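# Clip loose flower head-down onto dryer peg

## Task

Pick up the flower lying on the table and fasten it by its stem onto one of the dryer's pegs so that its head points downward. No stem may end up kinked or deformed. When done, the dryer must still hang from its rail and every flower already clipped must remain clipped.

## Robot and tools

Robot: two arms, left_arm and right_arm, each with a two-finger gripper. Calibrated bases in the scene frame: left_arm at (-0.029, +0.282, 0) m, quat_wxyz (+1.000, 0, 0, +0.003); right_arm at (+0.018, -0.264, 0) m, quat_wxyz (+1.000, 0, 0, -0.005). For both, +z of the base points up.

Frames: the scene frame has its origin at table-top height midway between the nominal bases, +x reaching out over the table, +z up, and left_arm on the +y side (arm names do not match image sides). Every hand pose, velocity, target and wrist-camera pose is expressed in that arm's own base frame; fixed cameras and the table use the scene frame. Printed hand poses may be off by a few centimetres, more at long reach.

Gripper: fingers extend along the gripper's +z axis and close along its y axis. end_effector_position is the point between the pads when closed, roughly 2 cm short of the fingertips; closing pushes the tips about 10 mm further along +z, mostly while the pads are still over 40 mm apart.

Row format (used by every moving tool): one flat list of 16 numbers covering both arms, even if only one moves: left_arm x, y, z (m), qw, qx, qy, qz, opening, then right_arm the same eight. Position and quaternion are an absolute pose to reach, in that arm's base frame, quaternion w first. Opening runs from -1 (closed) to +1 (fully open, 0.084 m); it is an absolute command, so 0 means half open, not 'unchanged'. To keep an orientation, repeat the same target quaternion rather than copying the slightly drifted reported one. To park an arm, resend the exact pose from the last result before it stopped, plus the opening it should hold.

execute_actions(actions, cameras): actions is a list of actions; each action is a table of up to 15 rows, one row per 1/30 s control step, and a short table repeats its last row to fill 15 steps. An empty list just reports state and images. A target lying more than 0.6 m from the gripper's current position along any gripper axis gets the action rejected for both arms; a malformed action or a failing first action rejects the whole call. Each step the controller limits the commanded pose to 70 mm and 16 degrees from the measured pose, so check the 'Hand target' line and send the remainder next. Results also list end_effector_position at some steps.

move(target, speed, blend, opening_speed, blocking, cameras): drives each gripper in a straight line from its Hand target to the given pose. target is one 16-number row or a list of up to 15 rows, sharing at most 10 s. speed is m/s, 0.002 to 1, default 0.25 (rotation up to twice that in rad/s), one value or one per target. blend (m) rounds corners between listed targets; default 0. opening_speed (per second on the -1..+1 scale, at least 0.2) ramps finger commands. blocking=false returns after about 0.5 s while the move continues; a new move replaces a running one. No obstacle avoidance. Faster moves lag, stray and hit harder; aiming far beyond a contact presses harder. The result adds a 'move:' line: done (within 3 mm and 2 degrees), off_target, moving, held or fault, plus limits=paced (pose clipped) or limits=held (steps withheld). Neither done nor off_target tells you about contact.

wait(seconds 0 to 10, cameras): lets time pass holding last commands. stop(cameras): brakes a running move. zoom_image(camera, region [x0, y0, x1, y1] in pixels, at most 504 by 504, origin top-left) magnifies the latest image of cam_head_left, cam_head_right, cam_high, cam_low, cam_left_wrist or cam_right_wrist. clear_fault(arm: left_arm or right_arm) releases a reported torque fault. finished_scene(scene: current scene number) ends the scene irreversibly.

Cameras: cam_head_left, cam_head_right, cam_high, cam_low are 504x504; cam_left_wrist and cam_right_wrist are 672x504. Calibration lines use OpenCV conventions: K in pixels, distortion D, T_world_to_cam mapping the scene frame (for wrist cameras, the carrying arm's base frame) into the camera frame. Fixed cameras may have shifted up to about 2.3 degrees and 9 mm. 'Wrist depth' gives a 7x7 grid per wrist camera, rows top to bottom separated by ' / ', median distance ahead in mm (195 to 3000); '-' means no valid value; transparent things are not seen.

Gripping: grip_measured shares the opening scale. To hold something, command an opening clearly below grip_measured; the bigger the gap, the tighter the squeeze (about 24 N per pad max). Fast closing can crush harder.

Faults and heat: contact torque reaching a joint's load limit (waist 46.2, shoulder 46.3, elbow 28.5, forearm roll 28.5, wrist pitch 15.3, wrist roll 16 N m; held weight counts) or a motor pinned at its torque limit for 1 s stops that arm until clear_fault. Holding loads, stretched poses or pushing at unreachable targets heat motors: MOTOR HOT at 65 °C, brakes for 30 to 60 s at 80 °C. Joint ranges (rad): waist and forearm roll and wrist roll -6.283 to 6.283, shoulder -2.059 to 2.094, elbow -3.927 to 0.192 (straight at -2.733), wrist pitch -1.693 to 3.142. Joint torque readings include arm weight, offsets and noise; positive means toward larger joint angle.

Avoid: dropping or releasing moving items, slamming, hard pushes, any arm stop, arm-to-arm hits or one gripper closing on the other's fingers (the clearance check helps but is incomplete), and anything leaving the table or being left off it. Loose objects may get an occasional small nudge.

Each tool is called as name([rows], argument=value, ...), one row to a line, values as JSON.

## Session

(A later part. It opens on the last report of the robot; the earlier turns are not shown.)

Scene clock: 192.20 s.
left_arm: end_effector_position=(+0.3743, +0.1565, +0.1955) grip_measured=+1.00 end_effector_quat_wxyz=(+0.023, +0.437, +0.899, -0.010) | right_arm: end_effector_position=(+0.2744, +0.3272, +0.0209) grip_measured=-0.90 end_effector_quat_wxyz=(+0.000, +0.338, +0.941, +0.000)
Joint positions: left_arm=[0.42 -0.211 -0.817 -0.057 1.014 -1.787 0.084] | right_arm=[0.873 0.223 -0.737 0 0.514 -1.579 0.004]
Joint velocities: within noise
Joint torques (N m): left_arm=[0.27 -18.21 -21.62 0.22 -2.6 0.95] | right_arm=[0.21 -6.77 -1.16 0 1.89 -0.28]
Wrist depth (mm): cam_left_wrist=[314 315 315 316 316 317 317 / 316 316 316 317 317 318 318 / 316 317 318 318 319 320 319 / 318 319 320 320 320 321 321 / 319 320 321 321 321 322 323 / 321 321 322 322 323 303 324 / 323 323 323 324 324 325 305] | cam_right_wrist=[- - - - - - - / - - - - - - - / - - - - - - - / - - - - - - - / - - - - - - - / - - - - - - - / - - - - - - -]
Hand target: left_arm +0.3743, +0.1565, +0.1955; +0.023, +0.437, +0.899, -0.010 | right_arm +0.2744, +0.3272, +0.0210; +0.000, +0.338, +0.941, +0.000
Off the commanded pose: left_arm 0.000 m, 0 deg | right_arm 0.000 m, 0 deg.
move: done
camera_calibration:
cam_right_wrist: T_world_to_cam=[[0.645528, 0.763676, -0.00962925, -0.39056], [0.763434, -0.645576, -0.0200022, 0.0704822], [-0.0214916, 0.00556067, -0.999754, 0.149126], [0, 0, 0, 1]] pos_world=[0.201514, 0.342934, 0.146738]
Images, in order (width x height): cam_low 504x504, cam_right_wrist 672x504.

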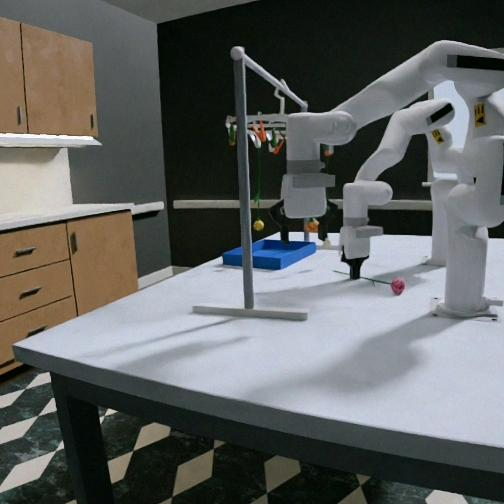

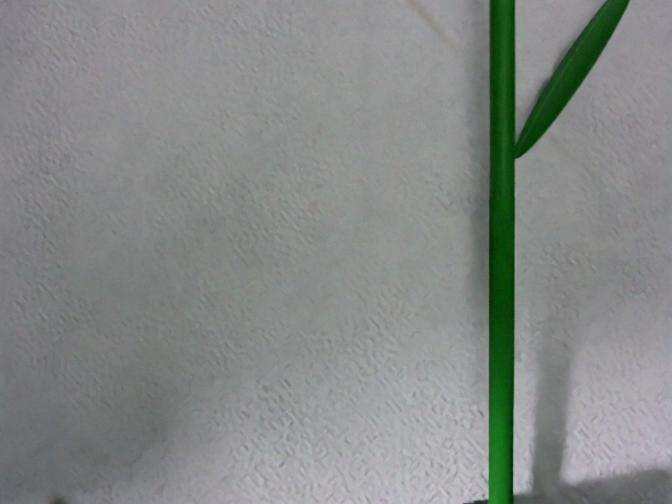

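move(target=[0.3743,0.1565,0.1955,0.023,0.437,0.899,-0.010,1,0.2744,0.3272,0.024,0,0.338,0.941,0,-1], speed=0.03, cameras=[])

Scene clock: 196.70 s.
left_arm: end_effector_position=(+0.3743, +0.1565, +0.1955) grip_measured=+1.00 end_effector_quat_wxyz=(+0.023, +0.437, +0.899, -0.010) | right_arm: end_effector_position=(+0.2744, +0.3272, +0.0240) grip_measured=-0.90 end_effector_quat_wxyz=(+0.000, +0.338, +0.941, +0.000)
Joint positions: left_arm=[0.42 -0.211 -0.817 -0.057 1.014 -1.787 0.084] | right_arm=[0.873 0.215 -0.737 0 0.523 -1.579 0.004]
Joint velocities: within noise
Joint torques (N m): left_arm=[0.26 -18.19 -21.74 0.19 -2.57 1.03] | right_arm=[0.87 -23.29 -17.04 0.11 -1.57 -0.09]
Wrist depth (mm): cam_left_wrist=[314 315 315 316 317 316 317 / 315 316 317 317 317 317 318 / 317 317 318 318 319 320 321 / 318 319 319 320 320 321 321 / 320 320 320 321 321 321 323 / 321 321 320 322 322 303 323 / 322 323 324 324 324 325 305] | cam_right_wrist=[- - - - - - - / - - - - - - - / - - - - - - - / - - - - - - - / - - - - - - - / - - - - - - - / - - - - - - -]
Hand target: left_arm +0.3743, +0.1565, +0.1955; +0.023, +0.437, +0.899, -0.010 | right_arm +0.2744, +0.3272, +0.0240; +0.000, +0.338, +0.941, +0.000
Off the commanded pose: left_arm 0.000 m, 0 deg | right_arm 0.000 m, 0 deg.
move: done
No camera images: "cameras" was empty.

move([
  [0.3743,0.1565,0.1955,0.023,0.437,0.899,-0.010,1,0.235,0.357,0.165,0.3601,0.3123,0.8694,-0.1294,-1],
  [0.3743,0.1565,0.1955,0.023,0.437,0.899,-0.010,1,0.25,0.26,0.27,0.6428,0,0.766,0,-1],
  [0.3743,0.1565,0.1955,0.023,0.437,0.899,-0.010,1,0.27,0.20,0.30,0.6645,-0.2418,0.6645,0.2418,-1],
], speed=0.15, blend=[0.03,0.03,0])

Scene clock: 216.47 s.
left_arm: end_effector_position=(+0.3743, +0.1565, +0.1955) grip_measured=+1.00 end_effector_quat_wxyz=(+0.023, +0.437, +0.899, -0.010) | right_arm: end_effector_position=(+0.2700, +0.2000, +0.3000) grip_measured=-0.90 end_effector_quat_wxyz=(+0.664, -0.242, +0.664, +0.242)
Joint positions: left_arm=[0.42 -0.211 -0.817 -0.057 1.014 -1.787 0.084] | right_arm=[0.647 -1.361 0.025 -3.359 0.24 0.211 0.004]
Joint velocities: within noise
Joint torques (N m): left_arm=[0.41 -18.18 -21.32 0.16 -2.65 0.94] | right_arm=[2.66 -0.44 -20.86 -0.51 2.44 0.52]
Wrist depth (mm): cam_left_wrist=[314 315 315 316 316 316 318 / 314 316 317 317 317 319 319 / 317 318 318 319 318 320 320 / 319 318 320 319 320 321 321 / 319 319 320 321 321 322 323 / 320 322 322 323 323 304 324 / 322 323 324 323 324 325 305] | cam_right_wrist=[663 667 678 682 689 686 692 / 1824 1950 2949 - 961 852 974 / 1794 222 - - - 341 2705 / 1977 2120 2964 - - - 2675 / 2048 2125 2954 - - - 2736 / 2202 2279 2936 - - - 2722 / 2076 2294 2916 - - - 2708]
Hand target: left_arm +0.3743, +0.1565, +0.1955; +0.023, +0.437, +0.899, -0.010 | right_arm +0.2700, +0.2000, +0.3000; +0.664, -0.242, +0.664, +0.242
Off the commanded pose: left_arm 0.000 m, 0 deg | right_arm 0.000 m, 0 deg.
move: done
camera_calibration:
cam_left_wrist: T_world_to_cam=[[0.796972, 0.603873, 0.0131554, -0.362477], [0.602671, -0.796461, 0.0493696, -0.0469476], [0.0402907, -0.0314179, -0.998694, 0.314816], [0, 0, 0, 1]] pos_world=[0.304493, 0.191389, 0.321492]
cam_right_wrist: T_world_to_cam=[[-0.635174, 0.772275, 0.0120844, 0.0495689], [0.023208, 0.00344438, 0.999725, -0.238447], [0.772021, 0.635279, -0.0201107, -0.20538], [0, 0, 0, 1]] pos_world=[0.195577, 0.0930144, 0.233652]

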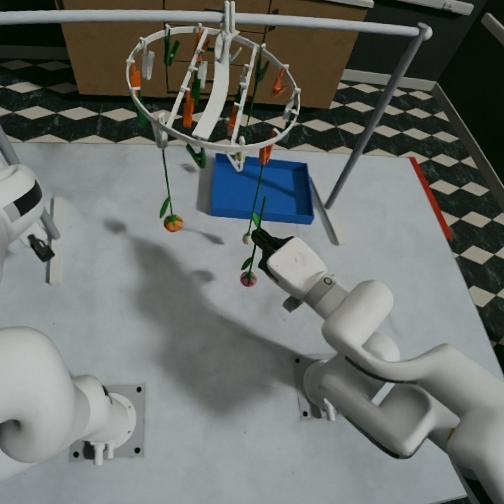

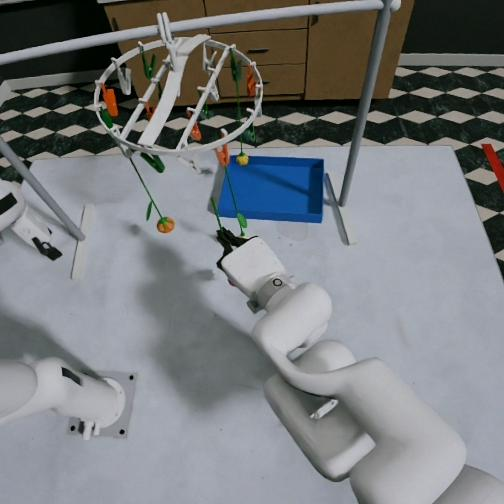

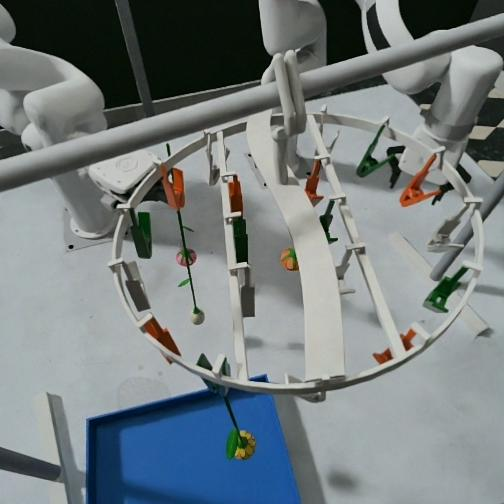

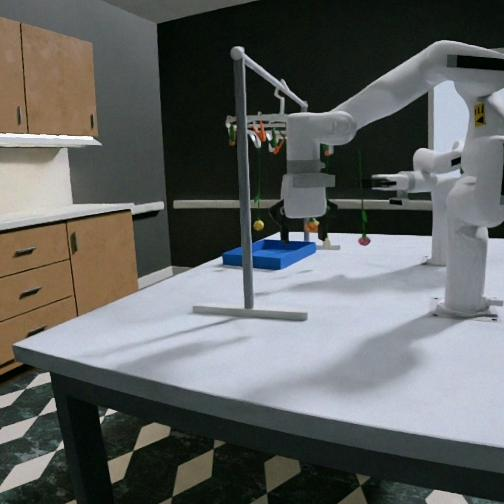

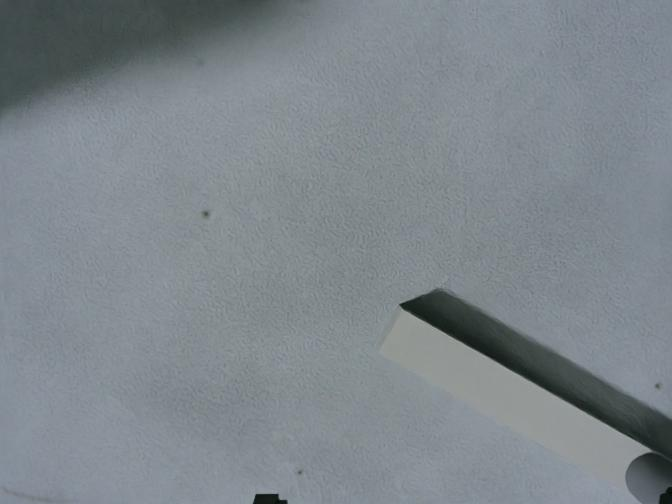

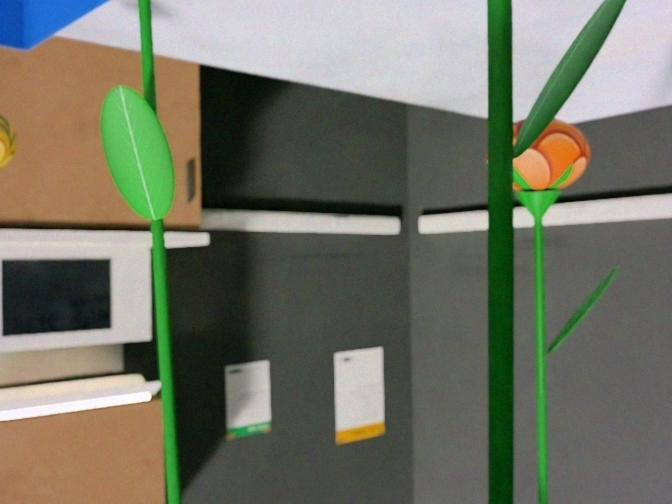

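move([
  [0.28,0.02,0.35,0.0,0.5,0.7,0.5,1,0.27,0.20,0.30,0.6645,-0.2418,0.6645,0.2418,-1],
  [0.20,-0.23,0.45,0,0.7071,0,0.7071,0,0.27,0.20,0.30,0.6645,-0.2418,0.6645,0.2418,-1],
], speed=0.2, blend=[0.05,0])

Scene clock: 232.87 s.
left_arm: end_effector_position=(+0.2000, -0.2300, +0.4500) grip_measured=-0.01 end_effector_quat_wxyz=(+0.000, +0.707, +0.000, +0.707) | right_arm: end_effector_position=(+0.2700, +0.2000, +0.3000) grip_measured=-0.90 end_effector_quat_wxyz=(+0.664, -0.242, +0.664, +0.242)
Joint positions: left_arm=[-1.887 -0.881 -0.417 1.483 1.875 -1.858 0.044] | right_arm=[0.647 -1.361 0.025 -3.359 0.24 0.212 0.004]
Joint velocities: within noise
Joint torques (N m): left_arm=[2.78 -4.71 -21.08 3.06 0.26 1] | right_arm=[-0.23 -0.56 -21.23 -0.44 2.2 0.15]
Wrist depth (mm): cam_left_wrist=[2667 2647 2650 2634 2635 2695 2669 / 2665 2303 2335 492 503 2285 2708 / 2601 2289 2285 2312 2300 2271 2648 / 2607 2612 2215 2226 677 2675 2692 / 2608 - 399 343 329 350 2642 / 2633 1994 2008 2009 2027 359 2027 / 2645 2044 1976 2029 1999 2018 2009] | cam_right_wrist=[667 667 678 679 685 690 691 / 1840 1953 2898 - 964 851 970 / 1820 222 - - - 343 2690 / 1987 2111 2967 - - - 2721 / 2024 2139 2924 - - - 2723 / 2223 2290 2913 - - - 2723 / 2037 2257 2904 - - - 2723]
Hand target: left_arm +0.2000, -0.2300, +0.4500; +0.000, +0.707, +0.000, +0.707 | right_arm +0.2700, +0.2000, +0.3000; +0.664, -0.242, +0.664, +0.242
Off the commanded pose: left_arm 0.000 m, 0 deg | right_arm 0.000 m, 0 deg.
move: done
camera_calibration:
cam_left_wrist: T_world_to_cam=[[-0.0102034, -0.999786, -0.0179808, -0.186969], [0.000739479, 0.0179742, -0.999838, 0.517524], [0.999948, -0.0102151, 0.000555923, -0.0728605], [0, 0, 0, 1]] pos_world=[0.0705663, -0.196975, 0.514118]
cam_right_wrist: T_world_to_cam=[[-0.635282, 0.772185, 0.0120867, 0.0496744], [0.0232091, 0.00344607, 0.999725, -0.238447], [0.771931, 0.635388, -0.020111, -0.20531], [0, 0, 0, 1]] pos_world=[0.195576, 0.0929152, 0.233652]

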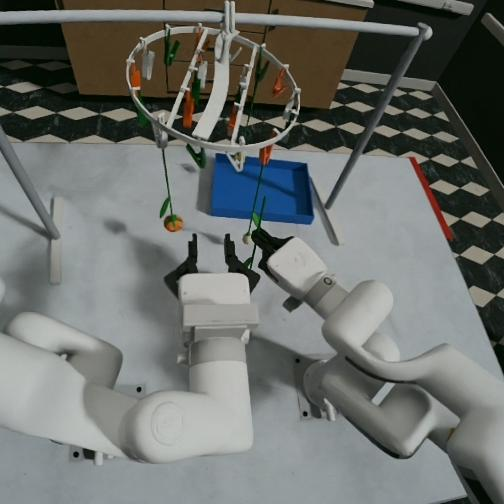

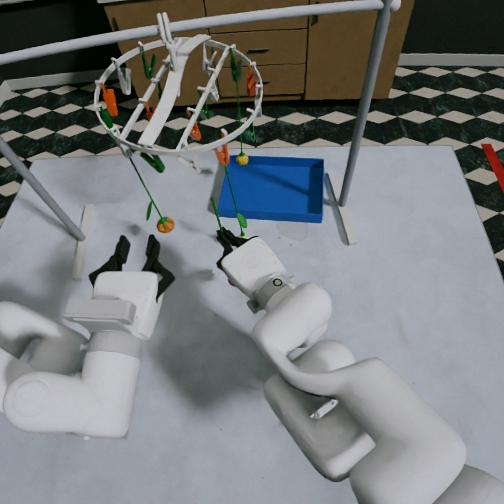

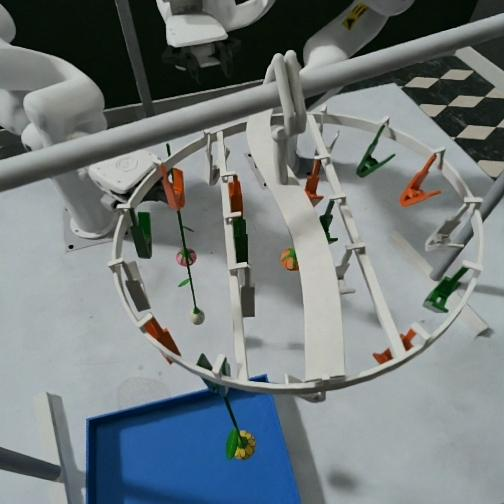

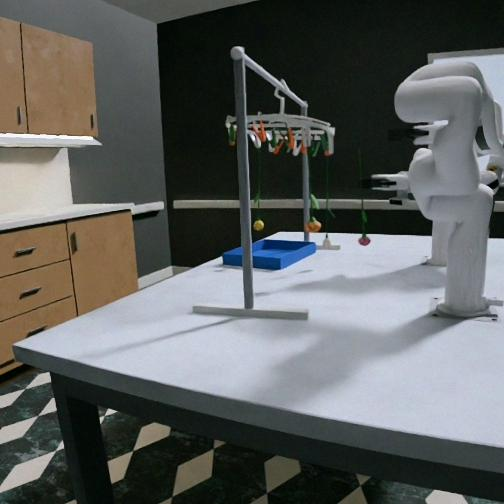

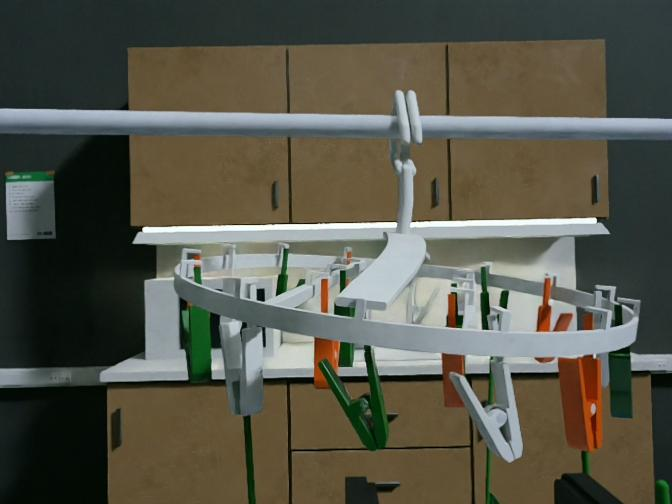

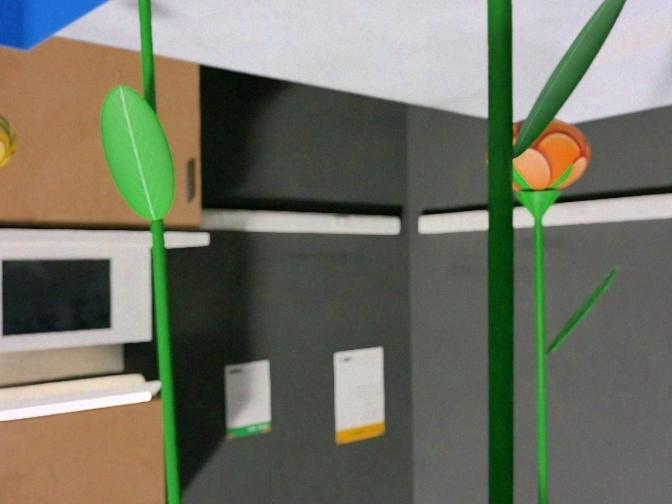

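zoom_image(camera="cam_left_wrist", region=[300, 280, 540, 480])

zoom_image(camera="cam_left_wrist", region=[170, 230, 420, 460])

Scaled by 2.100 from the camera's 672x504 image, which has a finer 960x720 frame.

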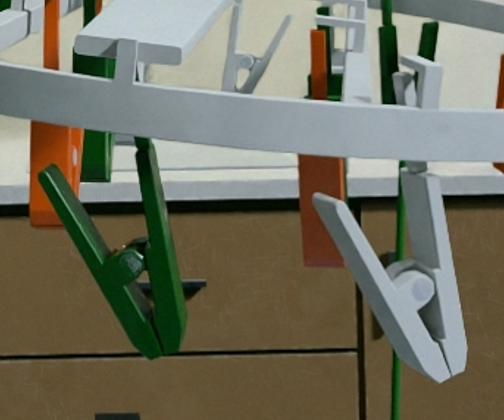

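Scaled by 2.016 from the camera's 672x504 image, which has a finer 960x720 frame.

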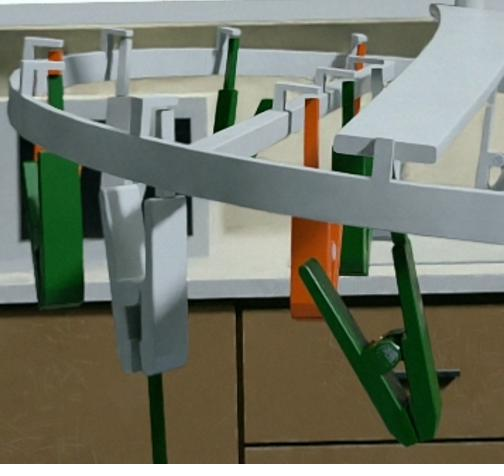

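move(target=[0.20,-0.23,0.45,0,0.7071,0,0.7071,0,0.355,0.3226,0.26,0.6645,-0.2418,0.6645,0.2418,-1], speed=0.12)

zoom_image(camera="cam_left_wrist", region=[290, 300, 490, 500])

Scene clock: 279.63 s.
left_arm: end_effector_position=(+0.2000, -0.2300, +0.4500) grip_measured=-0.01 end_effector_quat_wxyz=(+0.000, +0.707, +0.000, +0.707) | right_arm: end_effector_position=(+0.3550, +0.3226, +0.2600) grip_measured=-0.90 end_effector_quat_wxyz=(+0.664, -0.242, +0.664, +0.242)
Joint positions: left_arm=[-1.887 -0.881 -0.417 1.483 1.875 -1.858 0.044] | right_arm=[0.764 -0.353 -0.331 -3.057 0.889 -0.053 0.004]
Joint velocities: within noise
Joint torques (N m): left_arm=[1.19 -3.76 -20.41 2.7 1.2 0.56] | right_arm=[2.65 -8.53 -19.06 0.58 2.21 -0.45]
Wrist depth (mm): cam_left_wrist=[2627 2610 2677 2635 2673 2696 2727 / 2622 2247 2315 494 503 2295 2655 / 2584 2256 2304 2318 2286 2347 2690 / 2594 2718 2242 2213 678 2611 2614 / 2611 - 376 345 329 351 2610 / 2632 2027 2024 2026 1991 359 2019 / 2568 2020 2014 2017 2034 2033 2067] | cam_right_wrist=[548 552 554 558 564 567 555 / 1728 1881 2805 - 904 911 913 / 1733 1865 2822 - - - 2517 / 1764 1891 2836 - - 201 2485 / 1951 2493 2872 - - 2790 2544 / 2050 2535 2842 - - 2775 2557 / 1987 2588 2878 - - 2823 2526]
Hand target: left_arm +0.2000, -0.2300, +0.4500; +0.000, +0.707, +0.000, +0.707 | right_arm +0.3550, +0.3226, +0.2600; +0.664, -0.242, +0.664, +0.242
Off the commanded pose: left_arm 0.000 m, 0 deg | right_arm 0.000 m, 0 deg.
move: done
camera_calibration:
cam_left_wrist: T_world_to_cam=[[-0.0101018, -0.999786, -0.0180792, -0.186925], [0.000738843, 0.0180726, -0.999836, 0.517542], [0.999949, -0.0101135, 0.000556118, -0.0728405], [0, 0, 0, 1]] pos_world=[0.0705661, -0.196975, 0.514119]
cam_right_wrist: T_world_to_cam=[[-0.635282, 0.772185, 0.0120867, 0.00948572], [0.0232091, 0.00344607, 0.999725, -0.200953], [0.771931, 0.635388, -0.020111, -0.349625], [0, 0, 0, 1]] pos_world=[0.280576, 0.215515, 0.193752]

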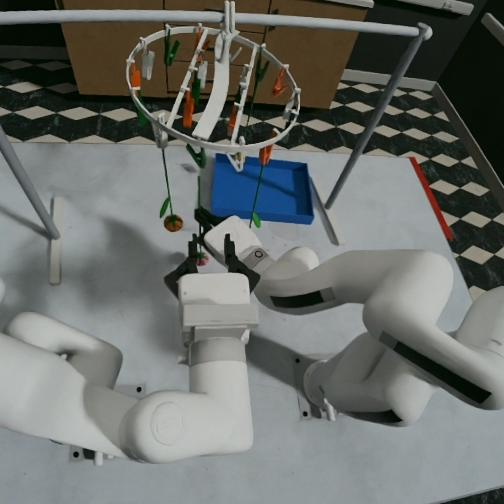

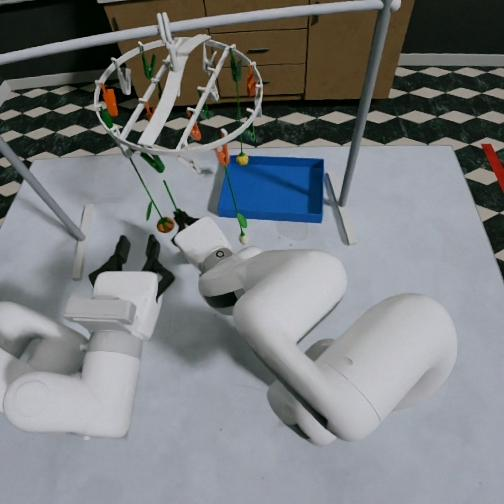

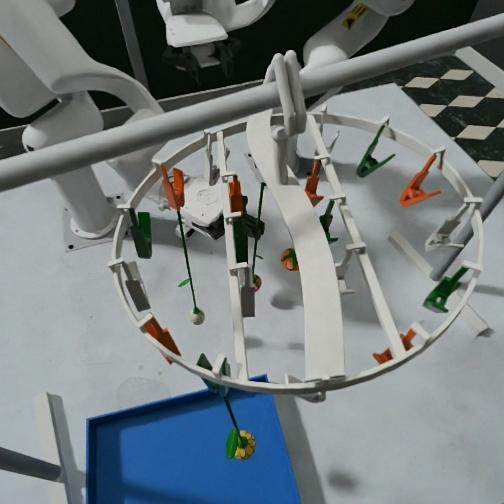

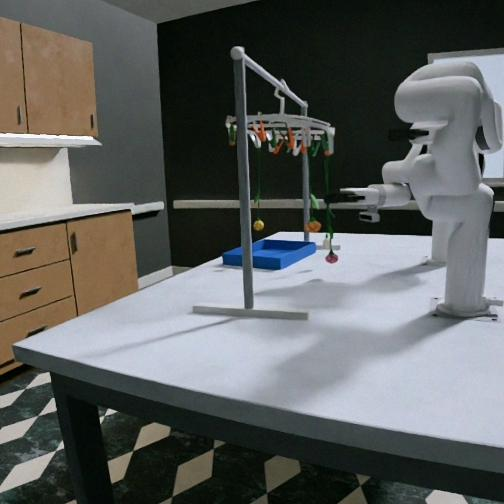

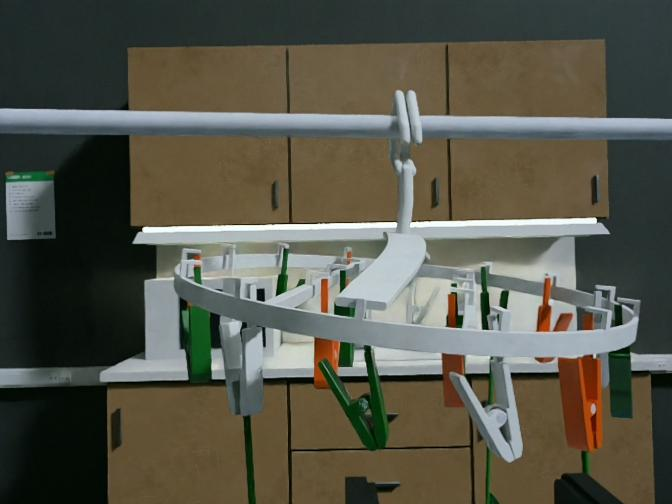

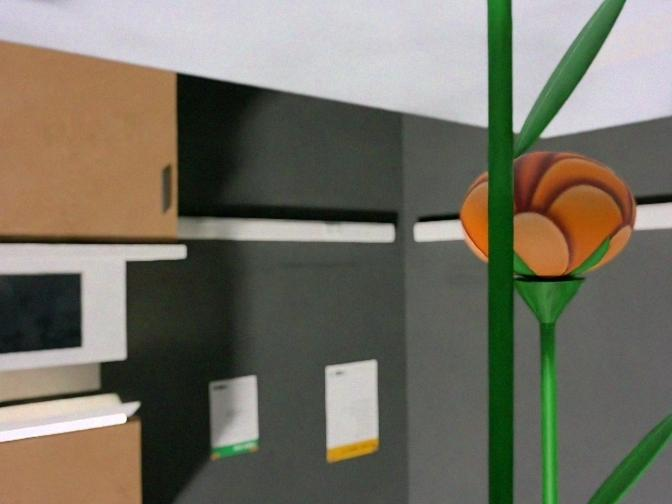

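Scaled by 2.520 from the camera's 672x504 image, which has a finer 960x720 frame.

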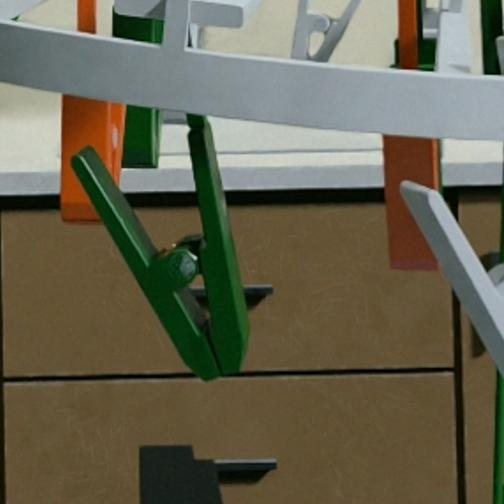

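move(target=[0.20,-0.23,0.42,0,0.7071,0,0.7071,0,0.355,0.3226,0.265,0.6645,-0.2418,0.6645,0.2418,-1], speed=0.12, cameras=["cam_left_wrist","cam_low"])

zoom_image(camera="cam_left_wrist", region=[290, 304, 490, 504])

zoom_image(camera="cam_low", region=[280, 100, 400, 220])

Scene clock: 286.33 s.
left_arm: end_effector_position=(+0.2000, -0.2300, +0.4200) grip_measured=-0.01 end_effector_quat_wxyz=(+0.000, +0.707, +0.000, +0.707) | right_arm: end_effector_position=(+0.3550, +0.3226, +0.2650) grip_measured=-0.90 end_effector_quat_wxyz=(+0.664, -0.242, +0.664, +0.242)
Joint positions: left_arm=[-1.884 -0.861 -0.357 1.46 1.864 -1.94 0.044] | right_arm=[0.763 -0.368 -0.336 -3.056 0.868 -0.055 0.004]
Joint velocities: within noise
Joint torques (N m): left_arm=[2.9 -1.19 -19.18 1.4 0.31 -1] | right_arm=[-2.27 -13.51 -19.05 0.93 1.74 -0.55]
Wrist depth (mm): cam_left_wrist=[2695 2620 2685 2685 2638 2623 2638 / 2640 2291 2309 488 2268 2270 2605 / 2652 2285 2306 2292 2283 2336 2656 / 2637 - 377 339 489 2606 2660 / 2654 2619 422 518 335 342 2669 / 2617 1997 2019 2034 2030 1989 2038 / 2701 2019 2011 2023 1991 1993 2021] | cam_right_wrist=[563 568 573 576 579 582 557 / 1750 1867 2935 805 806 814 932 / 1740 1876 2875 - - - 2479 / 1752 1904 2866 - - 205 2500 / 1945 2489 2820 - - 2773 2575 / 2049 2628 2906 - - 2762 2485 / 1979 2569 2860 - - 2753 2457]
Hand target: left_arm +0.2000, -0.2300, +0.4200; +0.000, +0.707, +0.000, +0.707 | right_arm +0.3550, +0.3226, +0.2650; +0.664, -0.242, +0.664, +0.242
Off the commanded pose: left_arm 0.000 m, 0 deg | right_arm 0.000 m, 0 deg.
move: done
camera_calibration:
cam_left_wrist: T_world_to_cam=[[-0.0102034, -0.999786, -0.0179793, -0.187507], [0.000739461, 0.0179727, -0.999838, 0.487628], [0.999948, -0.0102151, 0.00055592, -0.0728439], [0, 0, 0, 1]] pos_world=[0.0705663, -0.196975, 0.484218]
Images, in order (width x height): cam_low 504x504, cam_left_wrist 672x504.

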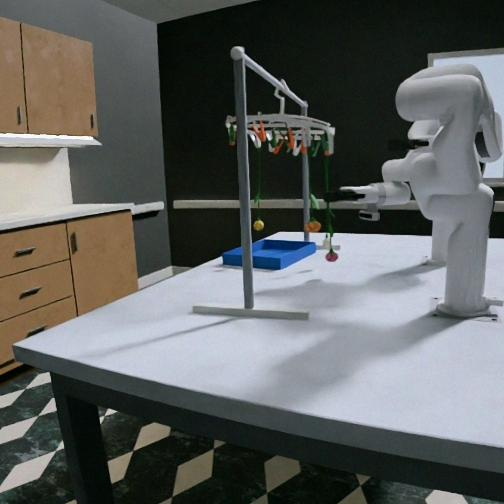

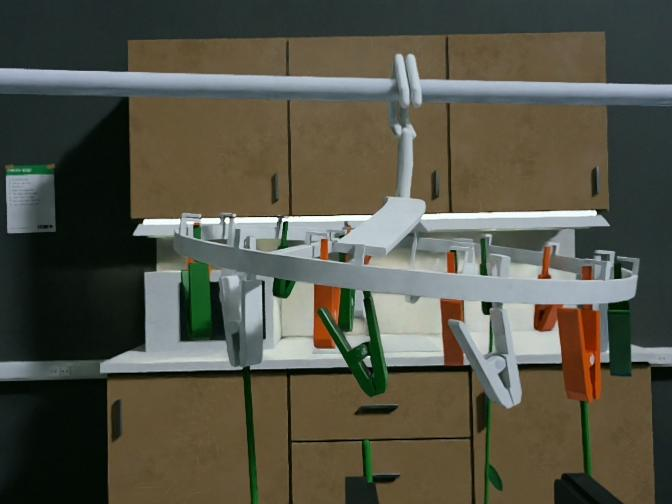

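Scaled by 2.520 from the camera's 672x504 image, which has a finer 960x720 frame.

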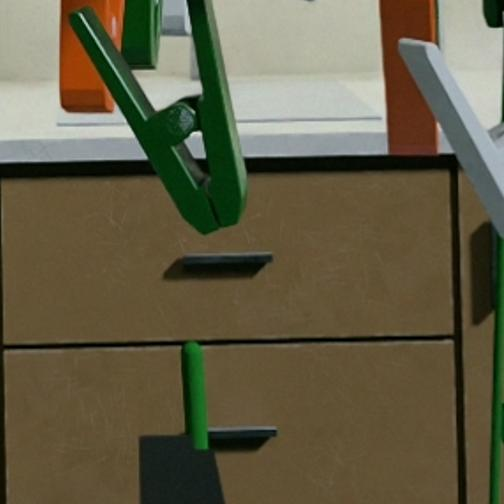

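Scaled by 4.200 from the camera's 504x504 image, which has a finer 720x720 frame.

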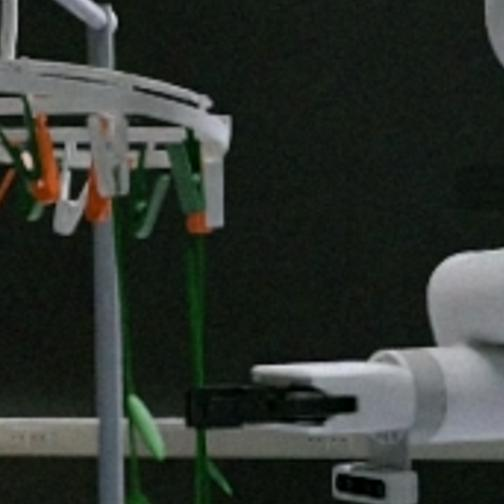

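move(target=[0.20,-0.16,0.42,0,0.7071,0,0.7071,0,0.355,0.3226,0.265,0.6645,-0.2418,0.6645,0.2418,-1], speed=0.12, cameras=["cam_left_wrist","cam_head_right"])

zoom_image(camera="cam_left_wrist", region=[390, 304, 590, 504])

zoom_image(camera="cam_head_right", region=[110, 120, 230, 240])

Scene clock: 292.63 s.
left_arm: end_effector_position=(+0.2000, -0.1600, +0.4200) grip_measured=-0.01 end_effector_quat_wxyz=(+0.000, +0.707, +0.000, +0.707) | right_arm: end_effector_position=(+0.3550, +0.3226, +0.2650) grip_measured=-0.90 end_effector_quat_wxyz=(+0.664, -0.242, +0.664, +0.242)
Joint positions: left_arm=[-2.114 -1.234 -0.178 1.476 2.106 -1.756 0.044] | right_arm=[0.763 -0.368 -0.336 -3.056 0.868 -0.055 0.004]
Joint velocities: within noise
Joint torques (N m): left_arm=[-1.86 0.85 -18.75 1.53 1.52 1.17] | right_arm=[-0.93 -12.7 -18.03 0.48 2.16 -0.21]
Wrist depth (mm): cam_left_wrist=[2638 2692 2678 2688 2725 2680 2651 / 2656 2286 2238 2286 494 2332 2336 / 2607 2629 2278 2332 2279 2297 2648 / 2601 2633 558 565 353 429 2646 / 2644 2624 2269 385 2594 414 342 / 2584 2001 2047 2031 2019 2029 2000 / 2634 2018 2005 2032 1996 2033 2037] | cam_right_wrist=[563 568 570 574 580 583 556 / 1733 1907 2898 802 806 811 949 / 1752 1861 2829 - - - 2533 / 1759 1919 2796 - - 205 2491 / 1940 2493 2848 - - 2734 2554 / 2029 2575 2828 - - 2766 2507 / 1962 2584 2865 - - 2763 2506]
Hand target: left_arm +0.2000, -0.1600, +0.4200; +0.000, +0.707, +0.000, +0.707 | right_arm +0.3550, +0.3226, +0.2650; +0.664, -0.242, +0.664, +0.242
Off the commanded pose: left_arm 0.000 m, 0 deg | right_arm 0.000 m, 0 deg.
move: done
camera_calibration:
cam_left_wrist: T_world_to_cam=[[-0.0101018, -0.999786, -0.0180792, -0.117483], [0.000738843, 0.0180726, -0.999836, 0.486282], [0.999949, -0.0101135, 0.000556118, -0.0721159], [0, 0, 0, 1]] pos_world=[0.0705661, -0.126975, 0.484119]
Images, in order (width x height): cam_head_right 504x504, cam_left_wrist 672x504.

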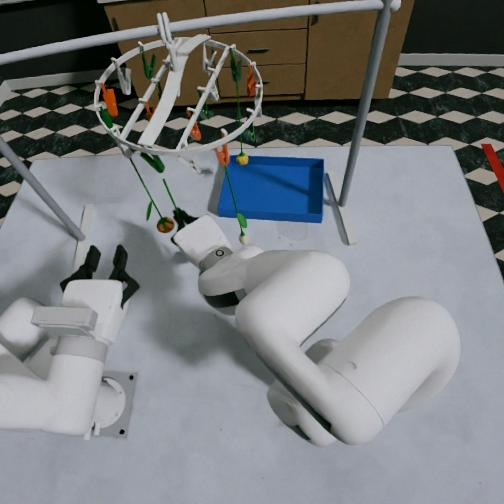

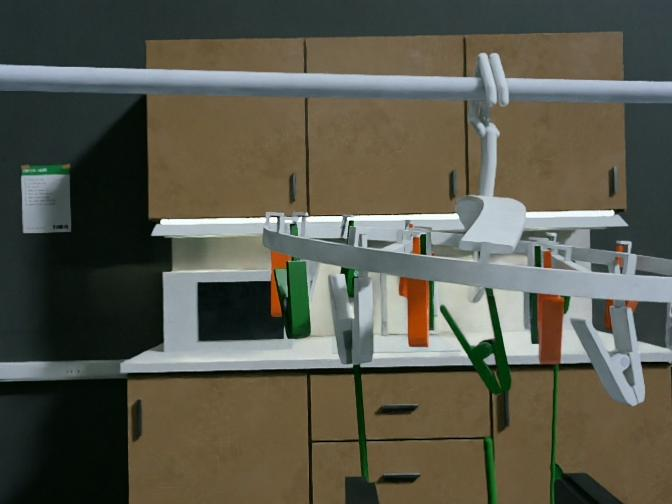

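Scaled by 2.520 from the camera's 672x504 image, which has a finer 960x720 frame.

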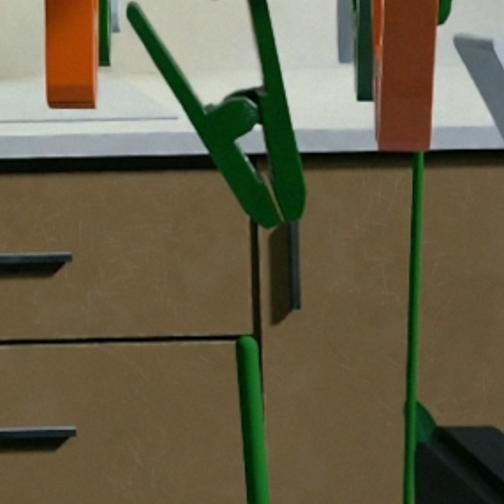

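Scaled by 4.200 from the camera's 504x504 image, which has a finer 720x720 frame.

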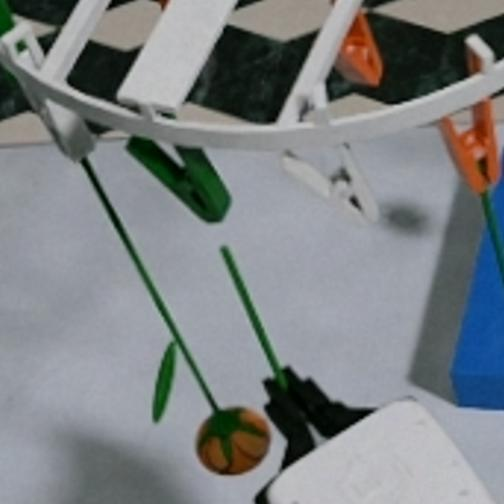

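move([
  [0.26,-0.2016,0.446,0,0.7071,0,0.7071,0.048,0.346,0.3266,0.265,0.6645,-0.2418,0.6645,0.2418,-1],
  [0.33,-0.2016,0.446,0,0.7071,0,0.7071,0.048,0.346,0.3266,0.265,0.6645,-0.2418,0.6645,0.2418,-1],
], speed=0.1)

zoom_image(camera="cam_left_wrist", region=[200, 254, 500, 504])

zoom_image(camera="cam_head_left", region=[130, 110, 290, 270])

Scene clock: 328.40 s.
left_arm: end_effector_position=(+0.3300, -0.2016, +0.4460) grip_measured=+0.04 end_effector_quat_wxyz=(+0.000, +0.707, +0.000, +0.707) | right_arm: end_effector_position=(+0.3460, +0.3266, +0.2650) grip_measured=-0.90 end_effector_quat_wxyz=(+0.664, -0.242, +0.664, +0.242)
Joint positions: left_arm=[-1.023 -0.95 -0.374 1.719 1.041 -1.858 0.046] | right_arm=[0.794 -0.383 -0.323 -3.015 0.868 -0.082 0.004]
Joint velocities: within noise
Joint torques (N m): left_arm=[2.81 -1.59 -23.69 1.91 -0.08 -1.04] | right_arm=[2.37 -13.41 -19.07 0.71 2.34 -0.43]
Wrist depth (mm): cam_left_wrist=[2484 2547 2522 2547 2517 2512 2498 / 2530 2129 2179 2159 387 2189 2152 / 2478 2170 2146 2135 2150 2176 2565 / 2499 2079 447 542 - 2123 2479 / 2472 2133 247 223 206 218 450 / 2473 - 259 315 211 200 201 / 2493 1885 1882 1895 1893 1903 298] | cam_right_wrist=[559 567 571 576 580 578 550 / 1763 1906 2795 800 808 815 819 / 1742 1867 2760 - 203 - 2580 / 1778 1914 2796 - - 2712 2572 / 1946 2519 2834 - - 2823 2569 / 2051 2534 2861 - - 2825 2586 / 1996 2560 2866 - - 2775 2567]
Hand target: left_arm +0.3300, -0.2016, +0.4460; +0.000, +0.707, +0.000, +0.707 | right_arm +0.3460, +0.3266, +0.2650; +0.664, -0.242, +0.664, +0.242
Off the commanded pose: left_arm 0.000 m, 0 deg | right_arm 0.000 m, 0 deg.
move: done
camera_calibration:
cam_left_wrist: T_world_to_cam=[[-0.0101034, -0.999787, -0.0179792, -0.157342], [0.000737682, 0.0179727, -0.999838, 0.512918], [0.999949, -0.0101151, 0.000555939, -0.202545], [0, 0, 0, 1]] pos_world=[0.200566, -0.168575, 0.510118]
cam_right_wrist: T_world_to_cam=[[-0.635282, 0.772185, 0.0120867, 0.000620215], [0.0232091, 0.00344607, 0.999725, -0.205657], [0.771931, 0.635388, -0.020111, -0.34512], [0, 0, 0, 1]] pos_world=[0.271576, 0.219515, 0.198652]

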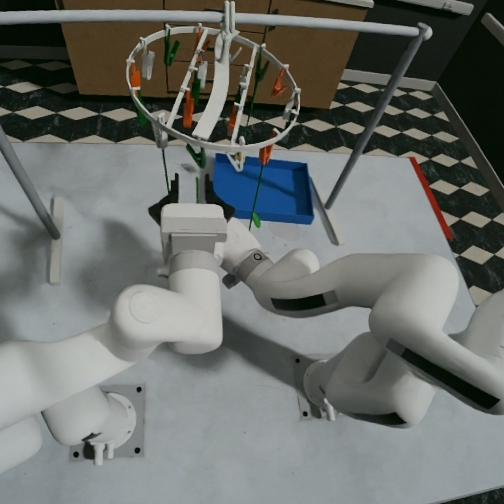

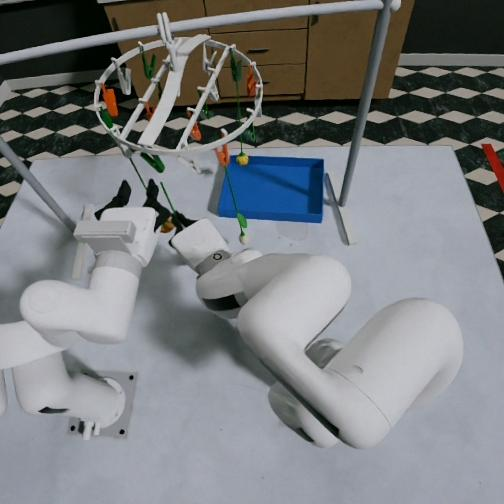

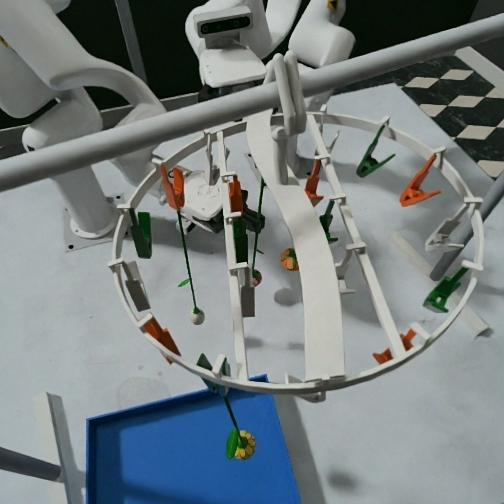

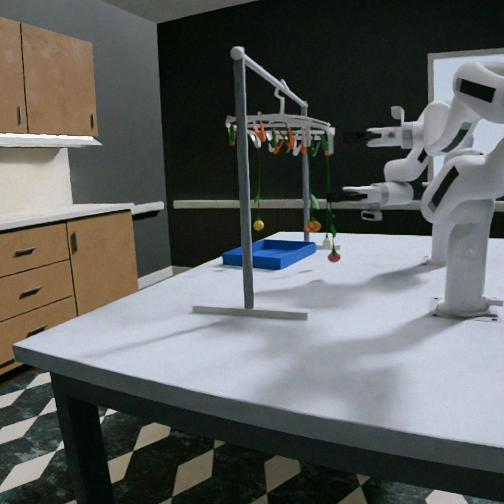

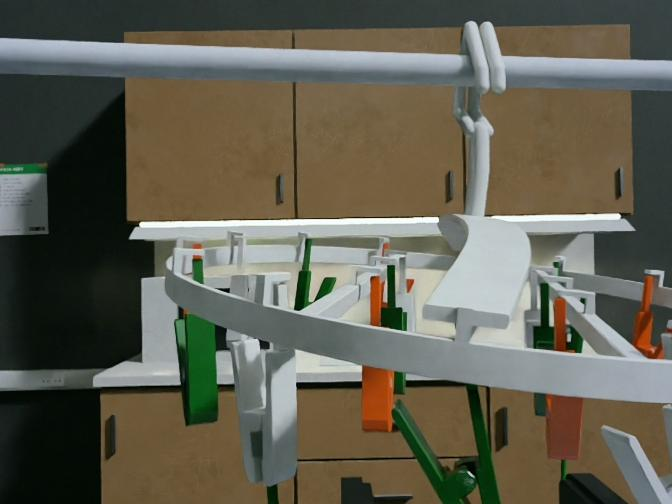

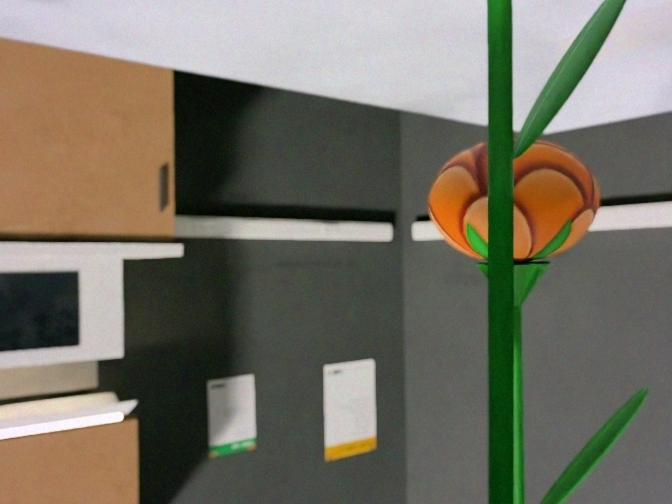

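Scaled by 1.680 from the camera's 672x504 image, which has a finer 960x720 frame.

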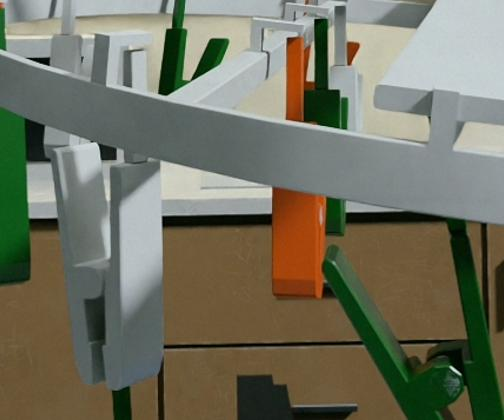

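Scaled by 3.150 from the camera's 504x504 image, which has a finer 720x720 frame.

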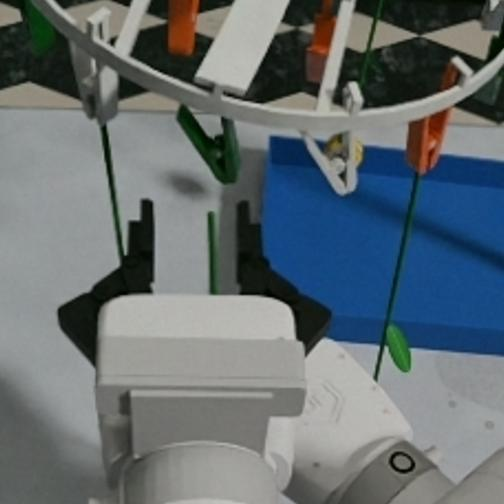

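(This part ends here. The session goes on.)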